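# Lower the held peg into the plate's hole

## Task

The left hand starts out gripping a peg a little above a plate, near the plate's hole. Insert the peg into that hole until it sits on the hole's bottom. Forcing or wedging the peg with too much push counts as failure.

## Robot and tools

Robot: two arms, left_arm and right_arm. The left arm carries a five-fingered left hand and the right arm a right hand. Only the left arm matters here. It already grips the peg, so the right arm can stay still. Base positions in the scene frame: left_arm (+0.010, +0.247, +0.019) m, right_arm (-0.021, -0.251, +0.043) m, both nearly unrotated. There is a post fixed to the floor behind the arms.

Frames: the scene frame has its origin at table-top height, between the arms. +z is up, +x points out over the table, and left_arm is on the +y side. Reported hand poses, Hand targets and wrist-camera poses are in each arm's own base frame. Fixed cameras and the table use the scene frame.

Each arm has a hand point, which sits 0.05 m in front of the palm. Its +z runs along the straight fingers and +y points out of the palm. For the left hand, +x points toward the thumb. Pose offsets are expressed along the current Hand target's own axes, not the world's.

The 28-number row is shared by both arms and is used by both execute_actions and move. Every value lies in [-1, 1]. The order is:
- 1-6: left_arm dx, dy, dz, rx, ry, rz.
- 7-14: left hand thumb_turn, thumb_bend, index, middle, ring, little, force_limit, speed.
- 15-20: right_arm dx, dy, dz, rx, ry, rz.
- 21-28: right hand thumb_turn, thumb_bend, index, middle, ring, little, force_limit, speed.

The six pose numbers are an offset, not a pose. They are measured from that arm's Hand target as it was when the action or move began, along that target's axes. 1.0 equals 0.6 m of travel or 180 degrees of turn, so 0.01 is 6 mm. rx, ry, rz together form one rotation vector. Sending all six as 0 asks that arm for nothing new.

The hand numbers are absolute targets, not offsets. For the fingers and thumb, -1 means open or straight and +1 means closed. force_limit runs from roughly 0 N at -1 to 10 N at +1 (15 N for the thumb motors). speed rises from near zero at -1 to full at +0.48 and stays full above that. A hand has no "no change" value. To keep the peg gripped, repeat the left hand's eight numbers from the last row actually carried out for it. If no row has run yet, copy its hand_measured six values, then hand_force_limit and hand_speed. Any value that opens the fingers further than hand_measured loosens the grip and could drop the peg.

Tools:
- execute_actions(actions, cameras): actions is a list of actions. Each action is a table of at most 15 rows of 28 numbers. Each row is one 1/30 s step, and a short table repeats its final row up to step 15. Every row counts from the pose at the start of that action, so sending the same offset again moves the arm further. An empty actions list returns camera images.
- move(target, speed, blend, blocking, cameras): target is either one 28-number row or a list of up to 15 rows. All rows are offsets from the same starting Hand targets. speed is the path's top speed in m/s, from 0.002 to 4.3 (default 0.25), given as one number or one per target. blend is a corner radius in m between listed targets (0 means stop at each). blocking=false returns after about 0.5 s while the move keeps running. Paths go straight and do not avoid obstacles. A move is capped at 10 s.
- wait(seconds, cameras): lets the scene run for 0 to 3600 s without sending new commands.
- stop(cameras): brakes a running move.
- zoom_image(camera, region): gives a closer view of one camera's latest image. region is [x0, y0, x1, y1] in pixels, at most 504 by 504.
- show_instructions: shows the reference pages.
- finished_scene(scene): ends the scene for good. scene is 1 and can be left out.

Camera names are cam_head_left, cam_head_right, cam_high, cam_low, cam_left_wrist and cam_right_wrist, each 896x504. ["all"] returns every camera.

Results: each arm reports end_effector_position (m) and end_effector_quat_wxyz in its base frame. The reading can be off by a few cm. The result also gives:
- Hand target: the last commanded pose after the orientation clip. Commanded turns are clipped to within 40 degrees of the measured orientation.
- Joint positions, Joint velocities ("within noise" means still) and joint torques.
- hand_measured, hand_stopped_by (moving, target, force, stalled, fault) and hand_load_n, each in the same six-motor order. A grip lost in mid-air shows as hand_load_n dropping to about 0.
- After a move, a move: line giving the ending (done, off_target, moving, held, fault) and any limits (paced, held).
- MOTOR HOT warns of heating. OVER-TEMPERATURE FAULT means the arm has gone limp for a while.

Behaviour to expect: the arms are loose. The hand point often rests 1-3 cm (sometimes 5 cm) short of its command, usually lower, and the arm may sag under load. Falling short is not evidence of contact. Once an arm meets resistance it keeps pushing until you command a target back past the hand point. The further a target lies beyond the contact, and the faster the motion, the harder the push.

Approach: check the peg-to-hole alignment in the cameras, zooming if needed. Correct the offset in small steps. Then descend slowly in small z-steps at low speed, watching that the arm halts when the peg bottoms out. If it halts, command it back up slightly to relieve the pressure. Keep the grip unchanged throughout.

Things to avoid:
- Jamming or forcing the peg.
- Dropping it, even a few mm.
- Slamming or hitting the plate, table or post.
- Letting anything leave the table.
- Bringing the two hands into contact.
- Holding heavy loads for long, which overheats motors.

The peg must stay seated without help from the robot before you call finished_scene.

Each tool is called after "Call:" in YAML: its name, and indented under it one key for each argument.

Reference images:

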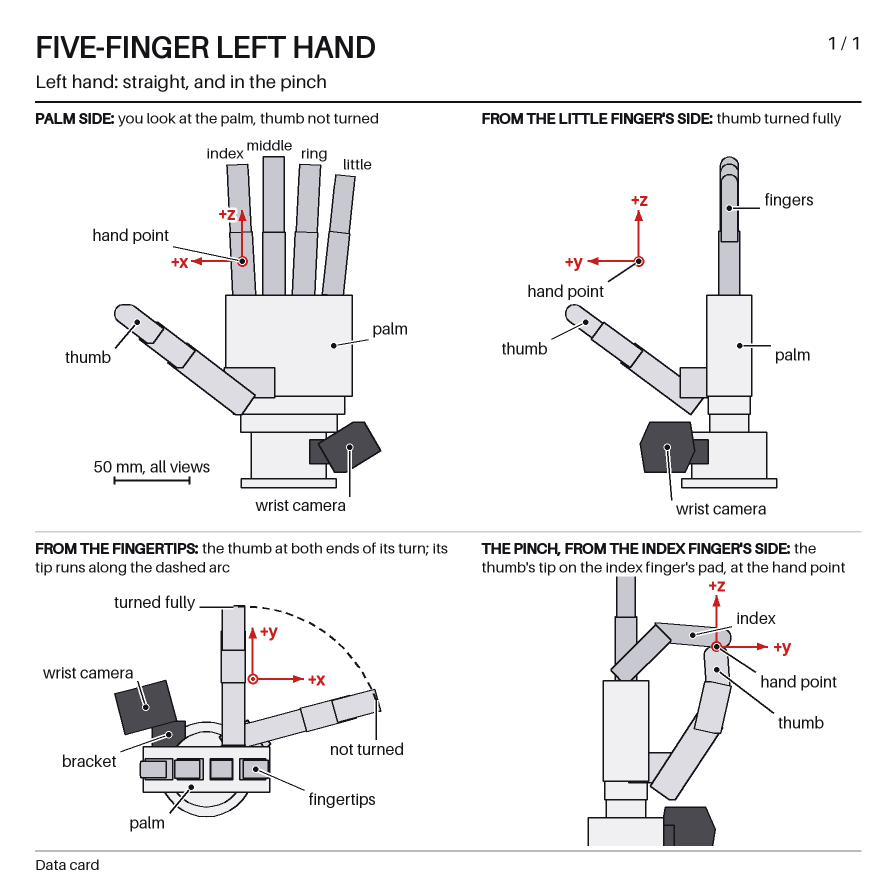

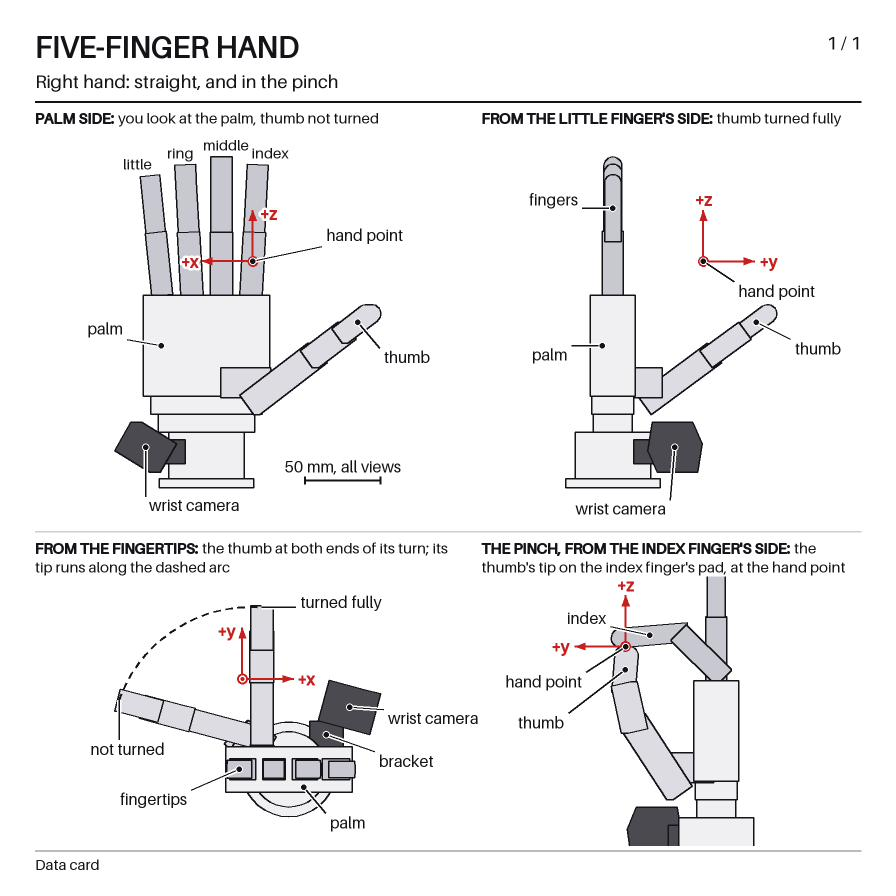

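## Session

Call:
execute_actions:
  actions: []

Scene clock: 0.00 s.
left_arm: end_effector_position=(+0.4317, -0.0989, +0.1755) hand_measured=(+0.948, -0.324, -0.226, -0.244, +1.000, +1.000) hand_load_n=(+0.5, +14.5, +10.0, +8.0, +0.0, +0.0) hand_stopped_by=(target, target, force, force, target, target) hand_force_limit=1.00 hand_speed=-0.90 end_effector_quat_wxyz=(+0.313, -0.565, +0.678, -0.350) | right_arm: end_effector_position=(+0.5426, +0.0295, +0.4228) hand_measured=(-1.000, -1.000, -1.000, -1.000, -1.000, -1.000) hand_load_n=(+0.0, +0.0, +0.0, +0.0, +0.0, +0.0) hand_stopped_by=(target, target, target, target, target, target) hand_force_limit=0.00 hand_speed=-0.80 end_effector_quat_wxyz=(+0.494, -0.505, +0.505, -0.497)
Joint positions: left_arm=[-0.165 1.041 0.734 -0.286 -0.016 0.025] | right_arm=[0 1.053 1.04 -0.005 0.004 -0.003]
Joint velocities: within noise
Joint torques (N m): no reading
Motor temperatures (°C): left_arm=[25 25 29 22 30 31] | right_arm=[34 24 23 26 25 28]
Heat: left arm: hottest wrist roll 31 °C; right arm: hottest waist 34 °C.
Hand target: left_arm +0.4432, -0.1017, +0.2001; +0.327, -0.558, +0.668, -0.369 | right_arm +0.5428, +0.0304, +0.4520; +0.509, -0.491, +0.491, -0.509

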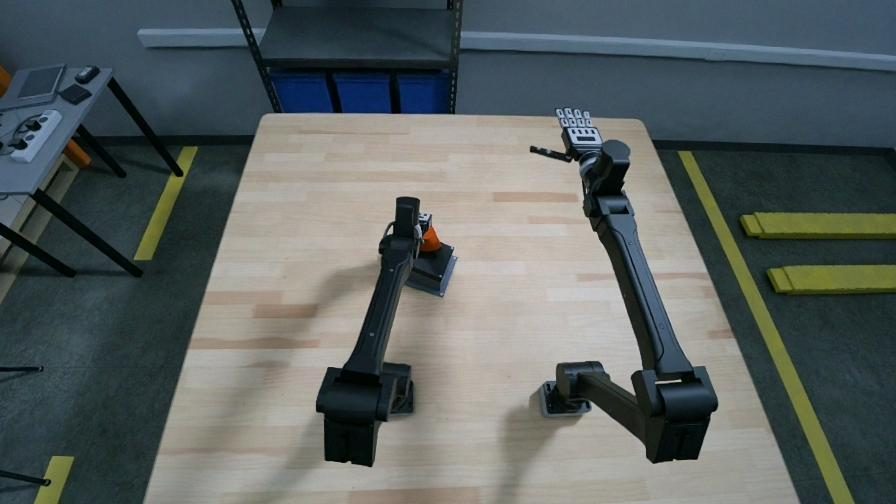

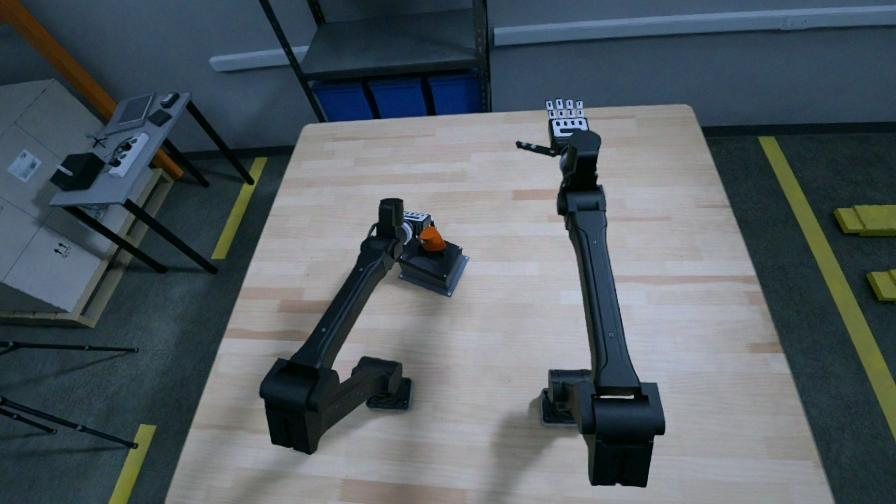

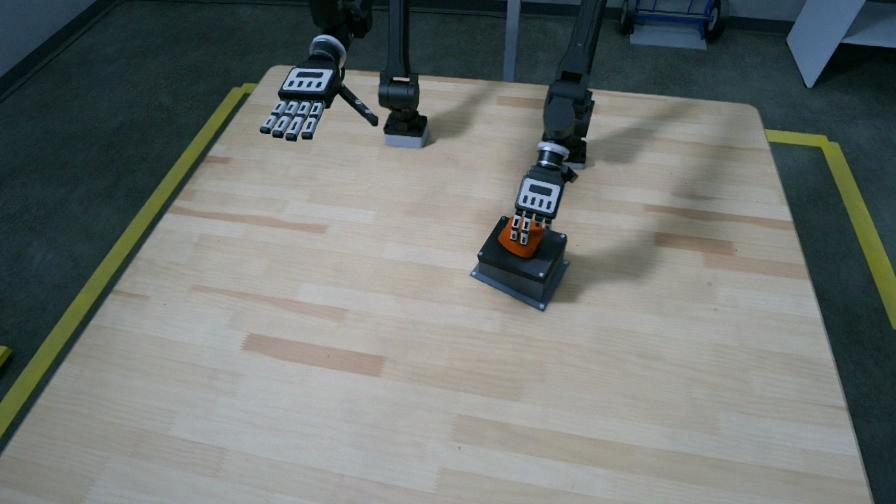

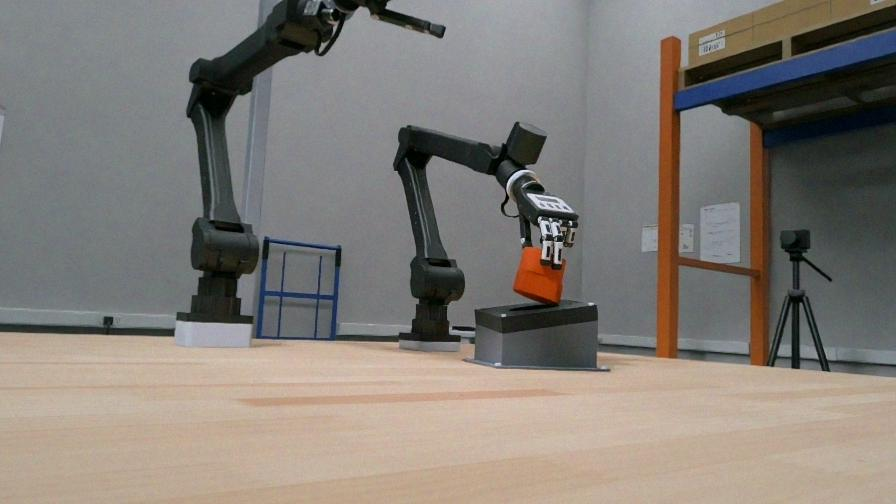

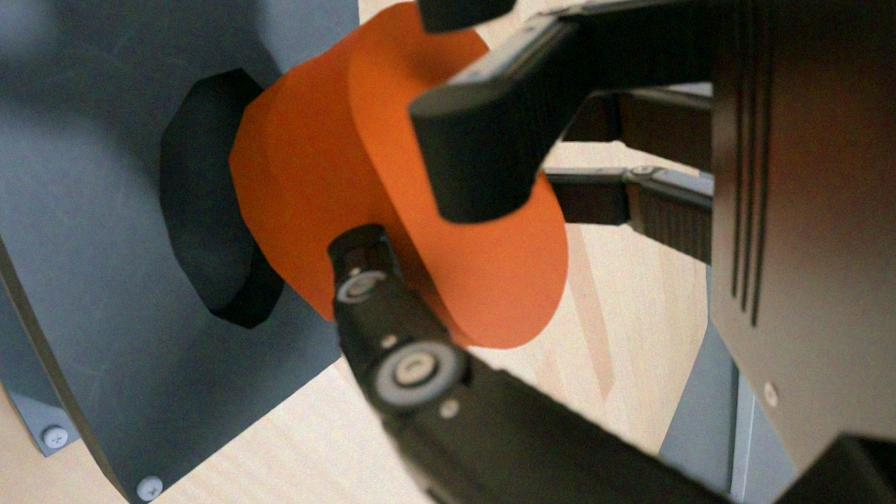

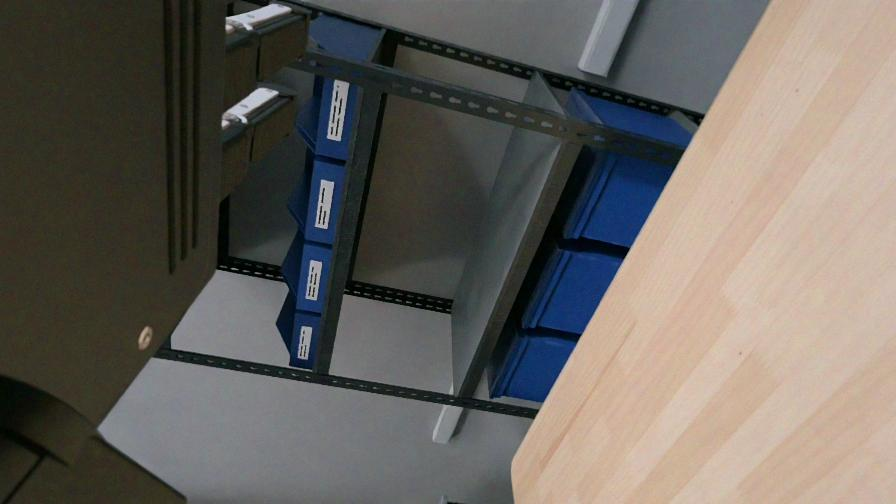

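Call:
zoom_image:
  camera: "cam_low"
  region: [440, 200, 640, 380]

Call:
zoom_image:
  camera: "cam_high"
  region: [450, 190, 590, 320]

Call:
zoom_image:
  camera: "cam_head_right"
  region: [360, 190, 500, 310]

Call:
zoom_image:
  camera: "cam_head_left"
  region: [360, 190, 500, 310]

Call:
zoom_image:
  camera: "cam_left_wrist"
  region: [100, 0, 604, 504]

Scaled by 2.520 from the camera's image (finer frame: 1280x720).

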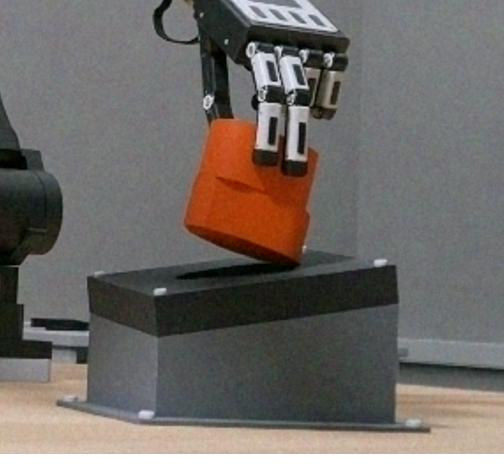

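Scaled by 3.600 from the camera's image (finer frame: 1280x720).

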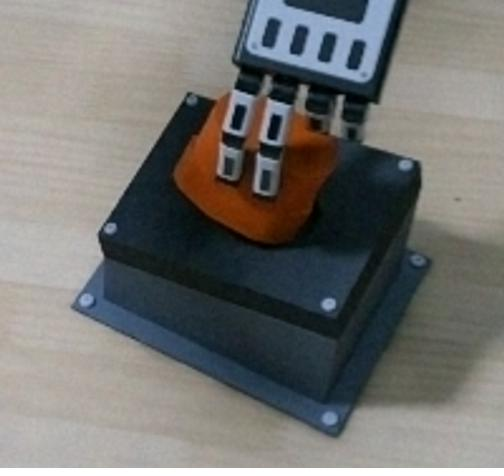

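Scaled by 3.600 from the camera's image (finer frame: 1280x720).

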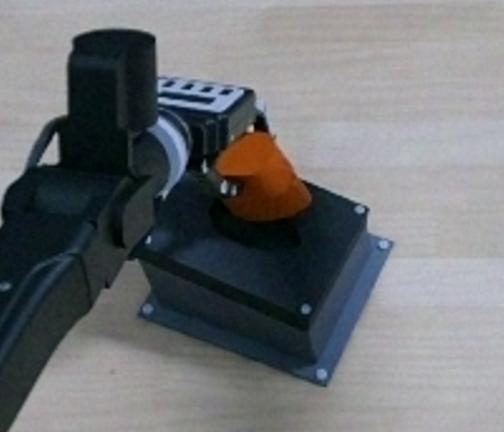

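Scaled by 3.600 from the camera's image (finer frame: 1280x720).

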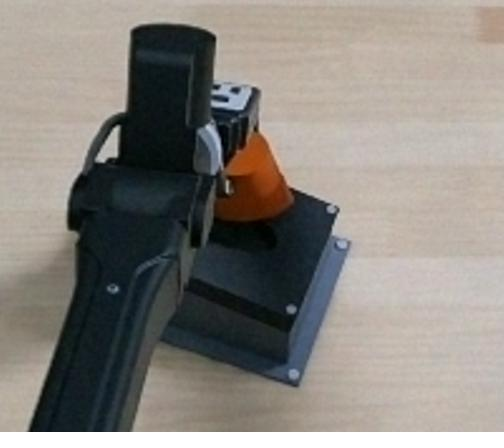

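Scaled by 1.000.

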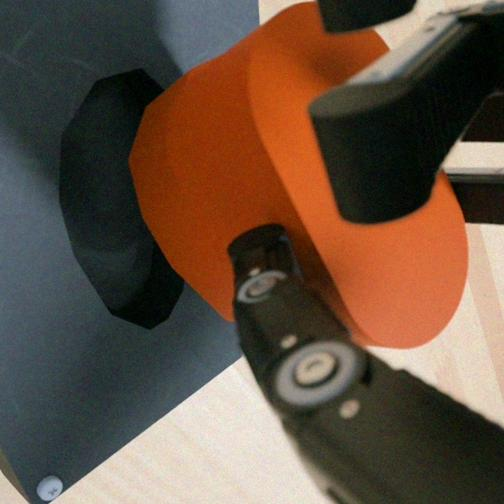

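Call:
move:
  target: [-0.0033,-0.114,-0.0687,0,0,0,0.948,-0.324,-0.226,-0.244,1.0,1.0,1.0,-0.9,0,0,0,0,0,0,-1,-1,-1,-1,-1,-1,0.0,-0.8]
  speed: 0.08
  cameras: ["all"]

Scene clock: 34.73 s.
left_arm: end_effector_position=(+0.4258, -0.0990, +0.2260) hand_measured=(+0.948, -0.330, -0.226, -0.244, +1.000, +1.000) hand_load_n=(+0.5, +14.0, +9.5, +8.0, +0.0, +0.0) hand_stopped_by=(target, target, force, force, target, target) hand_force_limit=1.00 hand_speed=-0.90 end_effector_quat_wxyz=(+0.299, -0.572, +0.688, -0.333) | right_arm: end_effector_position=(+0.5426, +0.0295, +0.4228) hand_measured=(-1.000, -1.000, -1.000, -1.000, -1.000, -1.000) hand_load_n=(+0.0, +0.0, +0.0, +0.0, +0.0, +0.0) hand_stopped_by=(target, target, target, target, target, target) hand_force_limit=0.00 hand_speed=-0.80 end_effector_quat_wxyz=(+0.494, -0.505, +0.505, -0.497)
Joint positions: left_arm=[-0.168 1.014 0.877 -0.505 -0.017 0.025] | right_arm=[0 1.053 1.04 -0.005 0.004 -0.003]
Joint torques (N m): left_arm=[-2.08 -8.94 13.82 1.28 0.12 0.05] | right_arm=[0.09 -7.59 12.01 2.28 0.02 0.05]
Motor temperatures (°C): left_arm=[25 25 33 22 29 30] | right_arm=[33 24 31 25 25 27]
Heat: left arm: hottest elbow 33 °C; right arm: hottest waist 33 °C.
Hand target: left_arm +0.4430, -0.1017, +0.2800; +0.327, -0.558, +0.668, -0.369 | right_arm +0.5428, +0.0304, +0.4520; +0.509, -0.491, +0.491, -0.509
Off the commanded pose: left_arm 0.057 m, 6 deg | right_arm 0.029 m, 3 deg.
move: off_target (left_arm)
cam_left_wrist: T_world_to_cam=[[0.57276, -0.37102, 0.73095, -0.43967], [-0.64977, -0.74912, 0.12891, 0.17571], [0.49974, -0.54878, -0.67015, -0.00031]] pos_world=[0.36615, -0.03167, 0.29852]

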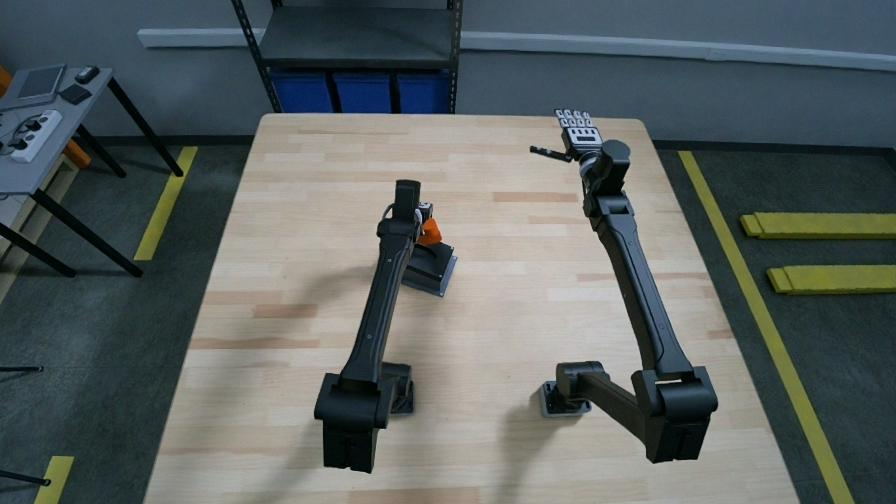

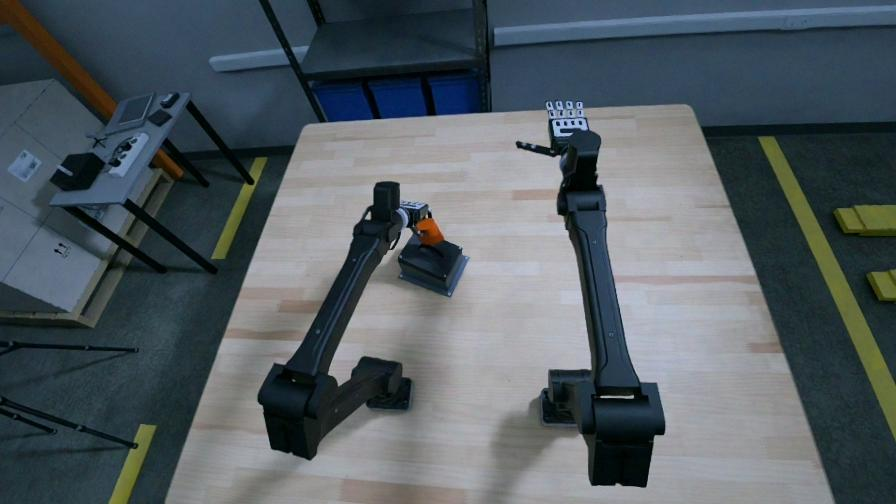

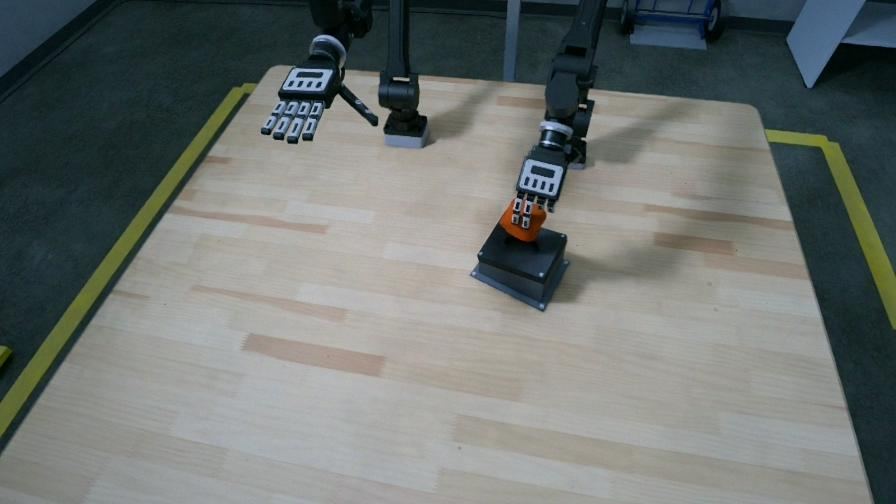

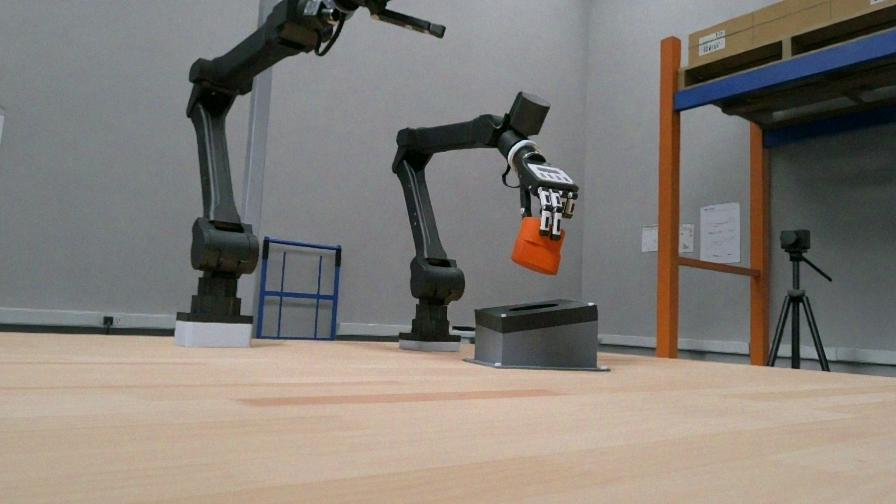

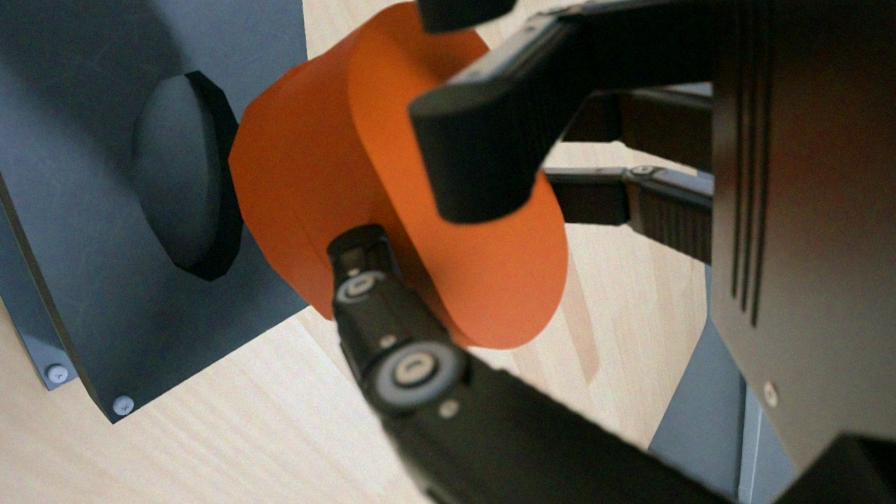

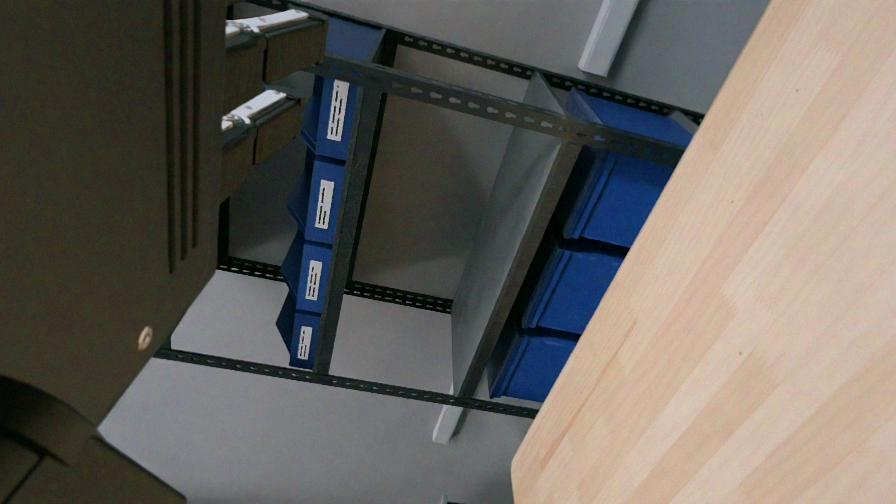

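Call:
move:
  target: [-0.0112,-0.1253,-0.0176,0,0,0,0.948,-0.324,-0.226,-0.244,1.0,1.0,1.0,-0.9,0,0,0,0,0,0,-1,-1,-1,-1,-1,-1,0.0,-0.8]
  speed: 0.08
  cameras: ["all"]

Call:
zoom_image:
  camera: "cam_left_wrist"
  region: [0, 0, 400, 400]

Call:
zoom_image:
  camera: "cam_high"
  region: [450, 190, 590, 320]

Call:
zoom_image:
  camera: "cam_head_right"
  region: [370, 200, 490, 310]

Call:
zoom_image:
  camera: "cam_low"
  region: [440, 180, 640, 380]

Scene clock: 49.07 s.
left_arm: end_effector_position=(+0.4578, -0.1054, +0.3050) hand_measured=(+0.948, -0.330, -0.226, -0.244, +1.000, +1.000) hand_load_n=(+0.5, +14.0, +9.5, +8.0, +0.0, +0.0) hand_stopped_by=(target, target, force, force, target, target) hand_force_limit=1.00 hand_speed=-0.90 end_effector_quat_wxyz=(+0.303, -0.567, +0.685, -0.343) | right_arm: end_effector_position=(+0.5426, +0.0295, +0.4228) hand_measured=(-1.000, -1.000, -1.000, -1.000, -1.000, -1.000) hand_load_n=(-0.5, +0.0, +0.0, +0.0, +0.0, +0.0) hand_stopped_by=(target, target, target, target, target, target) hand_force_limit=0.00 hand_speed=-0.80 end_effector_quat_wxyz=(+0.494, -0.505, +0.505, -0.497)
Joint positions: left_arm=[-0.166 1.083 1.119 -0.657 -0.008 0.026] | right_arm=[0 1.053 1.04 -0.005 0.004 -0.003]
Joint torques (N m): left_arm=[-1.2 -8.18 13.9 1.28 0.22 0.11] | right_arm=[0.09 -7.47 12.04 2.28 0.02 0.04]
Motor temperatures (°C): left_arm=[25 25 40 22 29 30] | right_arm=[33 24 33 25 24 27]
Heat: left arm: hottest elbow 40 °C; right arm: hottest waist 33 °C.
Hand target: left_arm +0.4730, -0.1016, +0.3500; +0.327, -0.558, +0.668, -0.369 | right_arm +0.5428, +0.0304, +0.4520; +0.509, -0.491, +0.491, -0.509
Off the commanded pose: left_arm 0.048 m, 5 deg | right_arm 0.029 m, 3 deg.
move: off_target (left_arm)
cam_left_wrist: T_world_to_cam=[[0.55518, -0.36921, 0.74529, -0.51419], [-0.65743, -0.74369, 0.12132, 0.18788], [0.50947, -0.55733, -0.65561, 0.02343]] pos_world=[0.39705, -0.03706, 0.37579]

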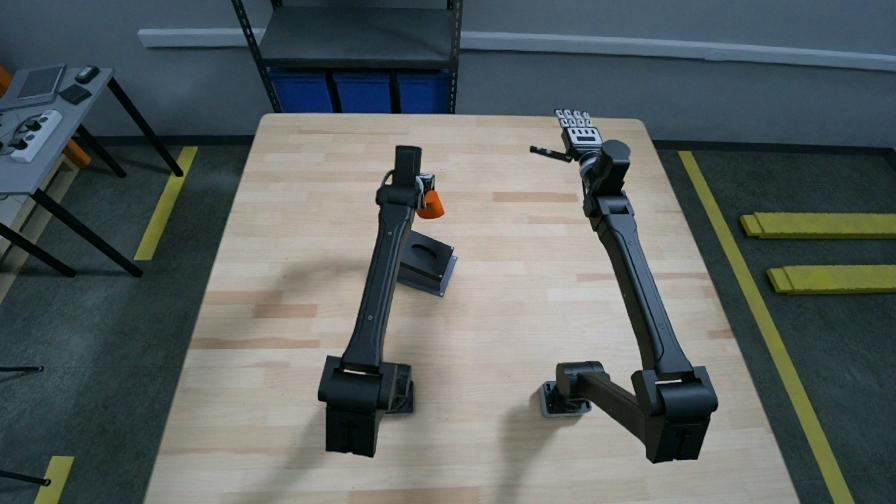

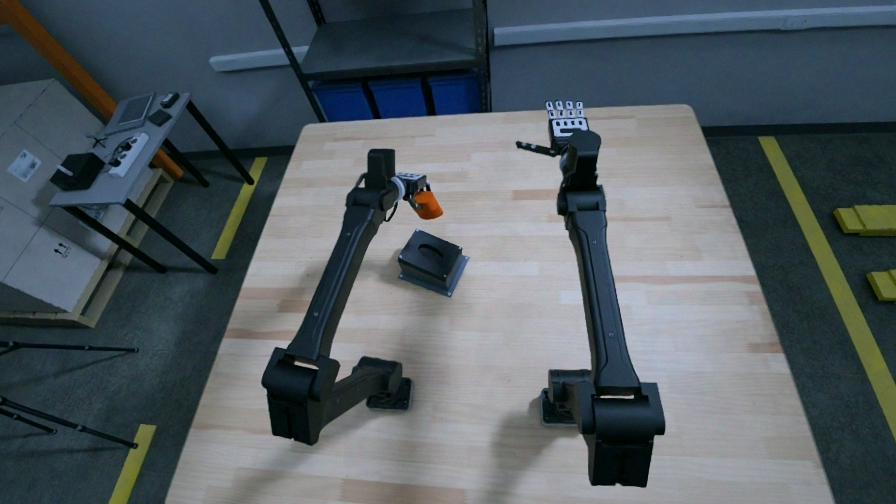

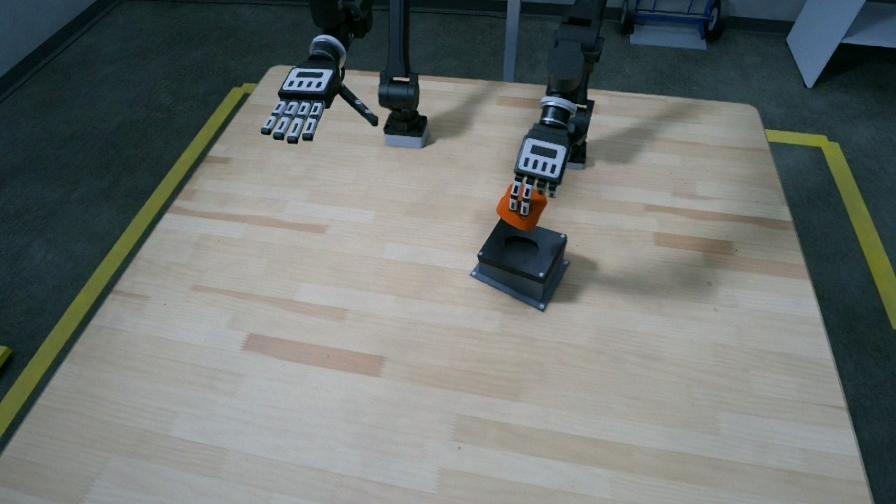

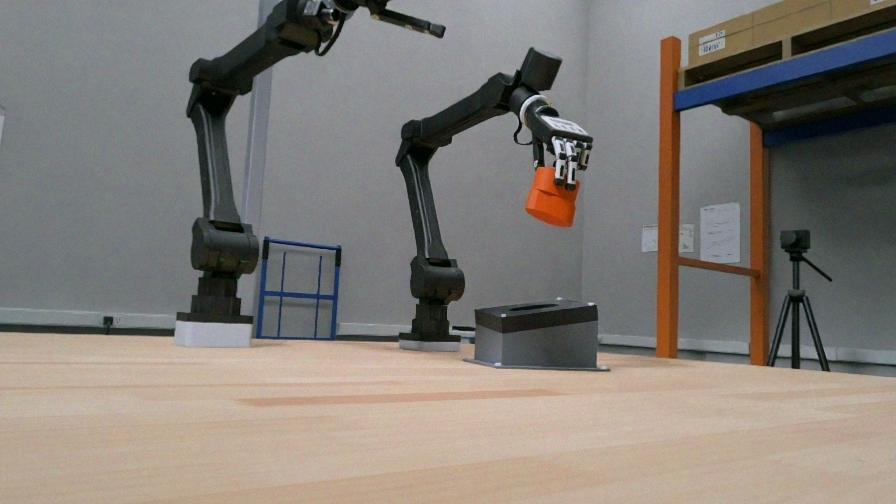

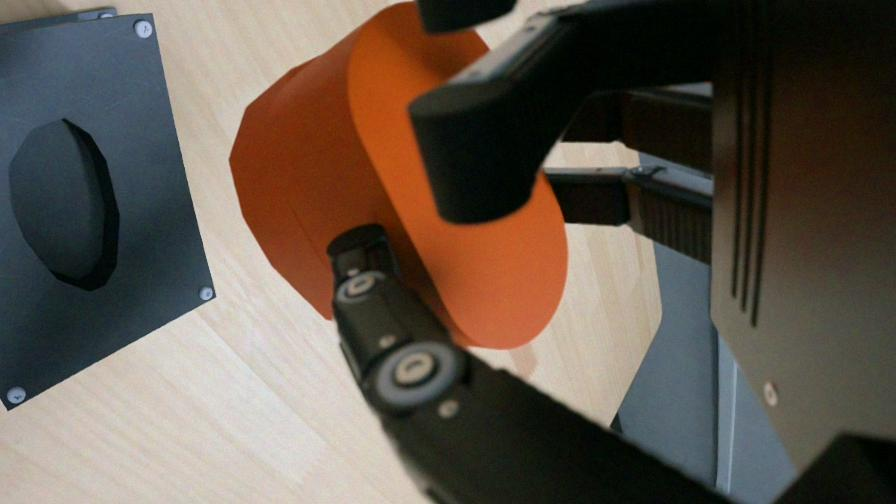

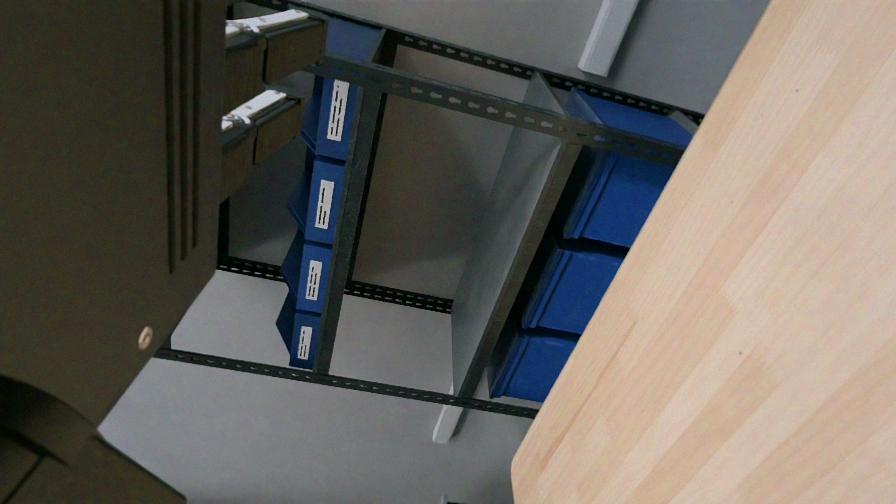

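Scaled by 1.260 from the camera's image (finer frame: 1280x720).

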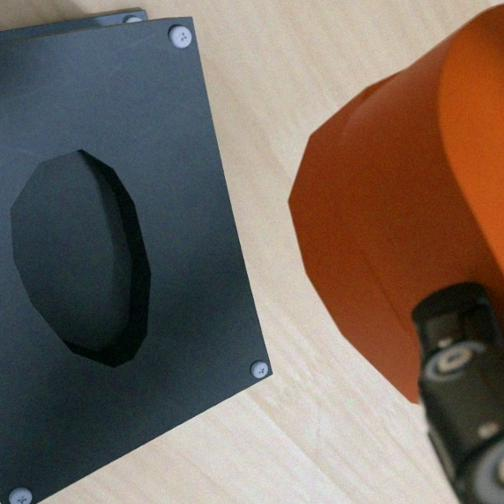

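Scaled by 3.600 from the camera's image (finer frame: 1280x720).

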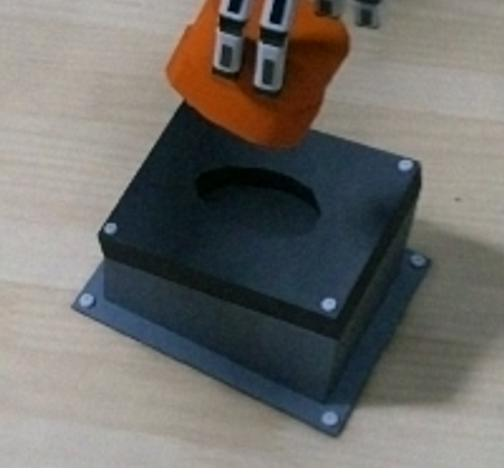

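Scaled by 4.200 from the camera's image (finer frame: 1280x720).

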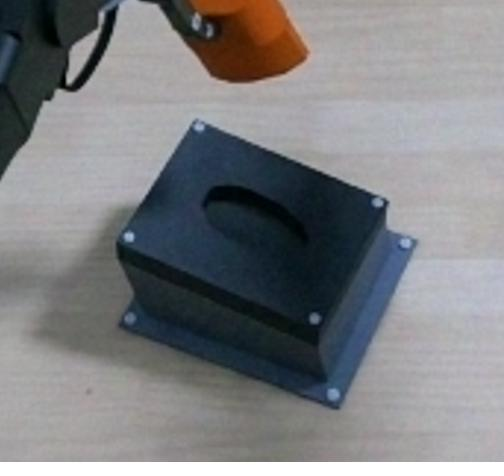

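Scaled by 2.520 from the camera's image (finer frame: 1280x720).

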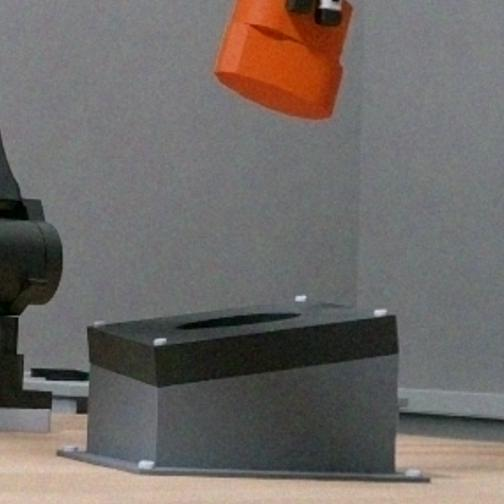

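Call:
zoom_image:
  camera: "cam_left_wrist"
  region: [0, 90, 220, 310]

Call:
zoom_image:
  camera: "cam_left_wrist"
  region: [210, 0, 580, 370]

Call:
zoom_image:
  camera: "cam_low"
  region: [515, 150, 595, 230]

Call:
zoom_image:
  camera: "cam_high"
  region: [485, 170, 565, 250]

Scaled by 2.291 from the camera's image (finer frame: 1280x720).

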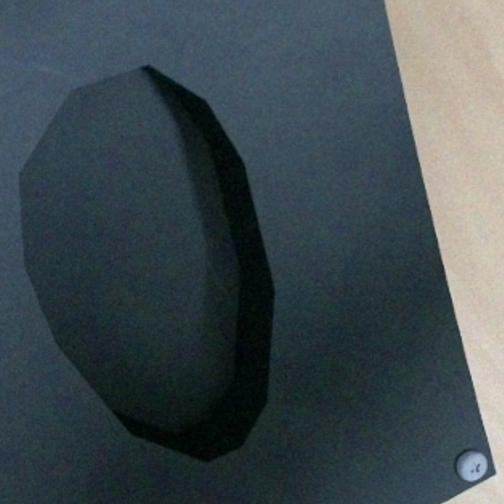

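Scaled by 1.362 from the camera's image (finer frame: 1280x720).

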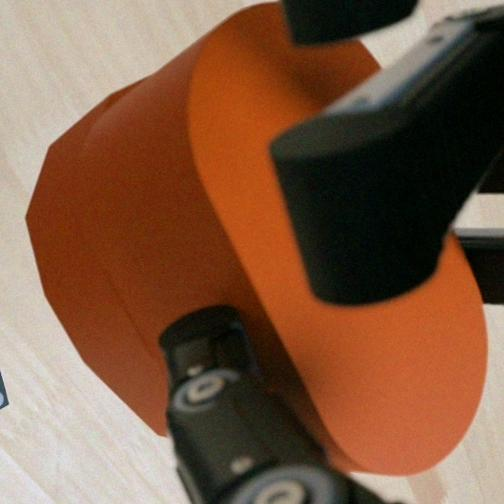

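Scaled by 6.300 from the camera's image (finer frame: 1280x720).

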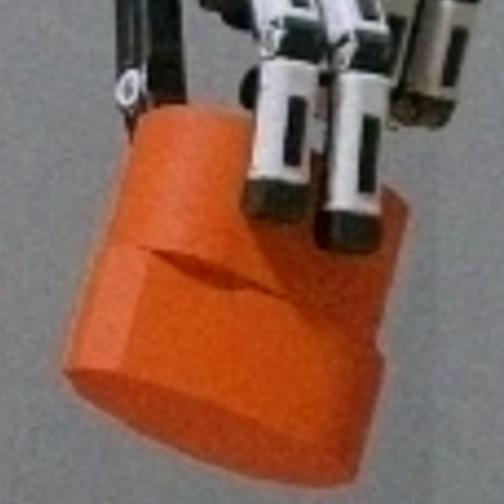

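Scaled by 6.300 from the camera's image (finer frame: 1280x720).

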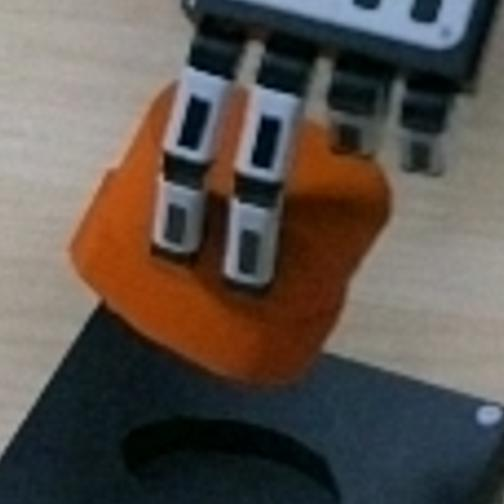

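Call:
zoom_image:
  camera: "cam_left_wrist"
  region: [220, 40, 370, 190]

Call:
zoom_image:
  camera: "cam_left_wrist"
  region: [220, 180, 370, 330]

Scaled by 3.360 from the camera's image (finer frame: 1280x720).

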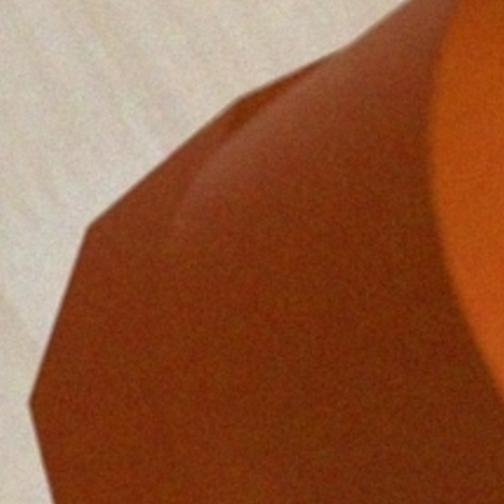

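Scaled by 3.360 from the camera's image (finer frame: 1280x720).

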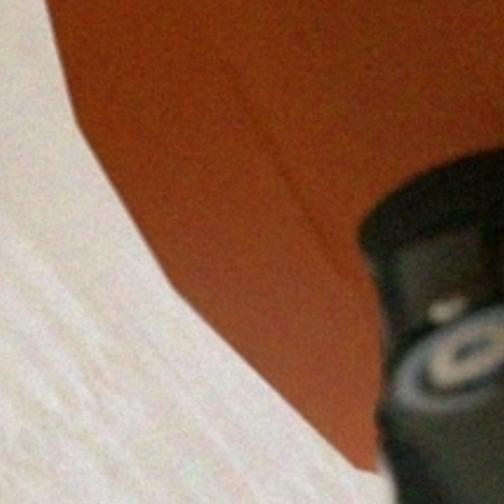

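Call:
move:
  target: [0.0082,0.0837,0.0062,0,0,0,0.948,-0.324,-0.226,-0.244,1.0,1.0,1.0,-0.9,0,0,0,0,0,0,-1,-1,-1,-1,-1,-1,0.0,-0.8]
  speed: 0.08
  cameras: ["cam_left_wrist"]

Call:
zoom_image:
  camera: "cam_left_wrist"
  region: [0, 0, 240, 240]

Call:
zoom_image:
  camera: "cam_left_wrist"
  region: [60, 60, 240, 240]

Call:
zoom_image:
  camera: "cam_left_wrist"
  region: [0, 150, 200, 350]

Scene clock: 421.87 s.
left_arm: end_effector_position=(+0.4432, -0.1023, +0.2758) hand_measured=(+0.948, -0.330, -0.226, -0.244, +1.000, +1.000) hand_load_n=(+0.5, +14.0, +10.0, +8.0, +0.0, +0.0) hand_stopped_by=(target, target, force, force, target, target) hand_force_limit=1.00 hand_speed=-0.90 end_effector_quat_wxyz=(+0.304, -0.567, +0.685, -0.342) | right_arm: end_effector_position=(+0.5426, +0.0295, +0.4228) hand_measured=(-1.000, -1.000, -1.000, -1.000, -1.000, -1.000) hand_load_n=(+0.0, +0.0, -0.5, +0.0, +0.0, +0.0) hand_stopped_by=(target, target, target, target, target, target) hand_force_limit=0.00 hand_speed=-0.80 end_effector_quat_wxyz=(+0.494, -0.505, +0.505, -0.497)
Joint positions: left_arm=[-0.166 1.041 1.015 -0.594 -0.011 0.026] | right_arm=[0 1.053 1.04 -0.005 0.004 -0.003]
Joint torques (N m): left_arm=[-2.14 -9.76 9.8 2.51 0.06 0.06] | right_arm=[0.03 -7.65 12.03 2.21 0.02 0.05]
Motor temperatures (°C): left_arm=[25 25 60 21 25 27] | right_arm=[29 24 43 22 21 24]
Heat: left arm: hottest elbow 60 °C; right arm: hottest elbow 43 °C.
Hand target: left_arm +0.4501, -0.1017, +0.3049; +0.327, -0.558, +0.668, -0.369 | right_arm +0.5428, +0.0304, +0.4520; +0.509, -0.491, +0.491, -0.509
Off the commanded pose: left_arm 0.030 m, 5 deg | right_arm 0.029 m, 3 deg.
move: off_target (left_arm)
cam_left_wrist: T_world_to_cam=[[0.55586, -0.36916, 0.74481, -0.48343], [-0.6556, -0.74555, 0.11975, 0.18353], [0.51109, -0.55486, -0.65644, 0.0131]] pos_world=[0.38235, -0.03436, 0.34669]

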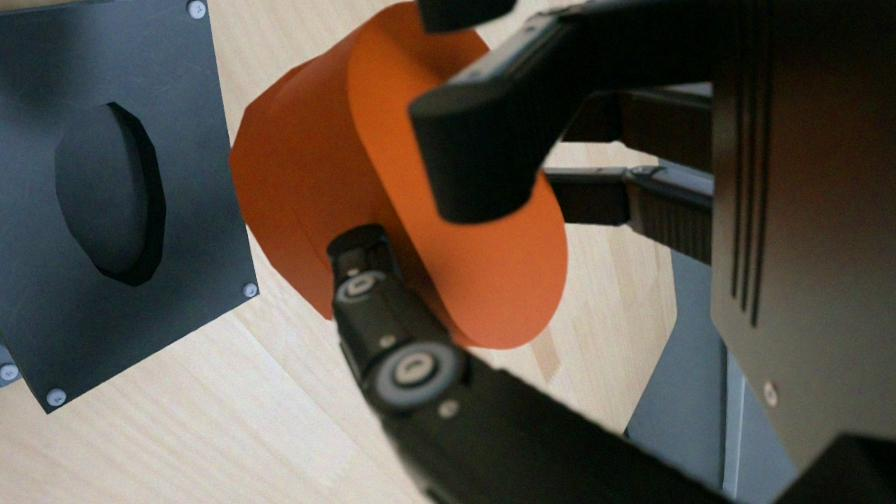

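Scaled by 2.100 from the camera's image (finer frame: 1280x720).

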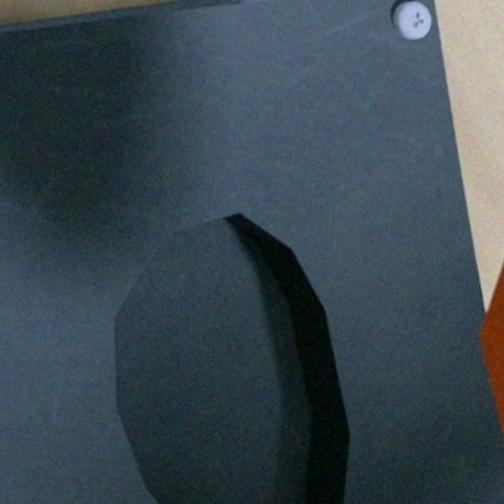

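Scaled by 2.800 from the camera's image (finer frame: 1280x720).

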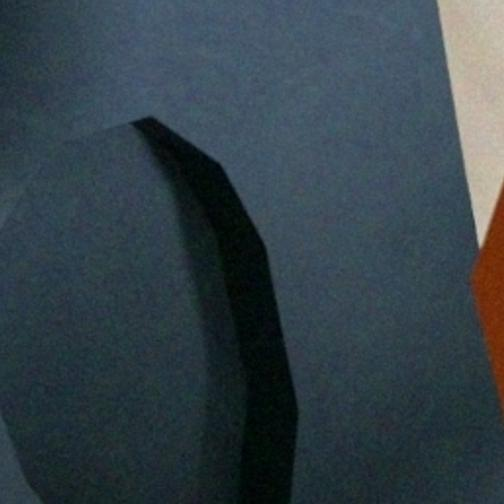

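Scaled by 2.520 from the camera's image (finer frame: 1280x720).

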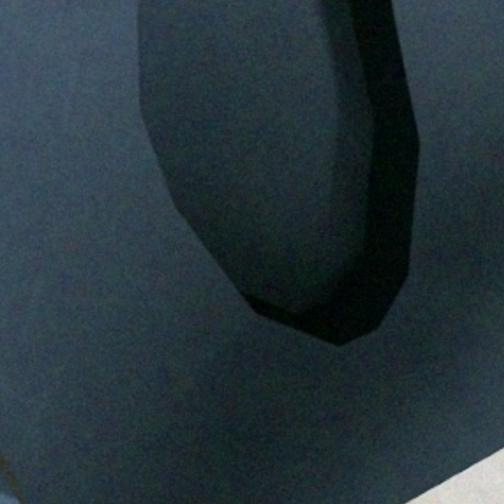

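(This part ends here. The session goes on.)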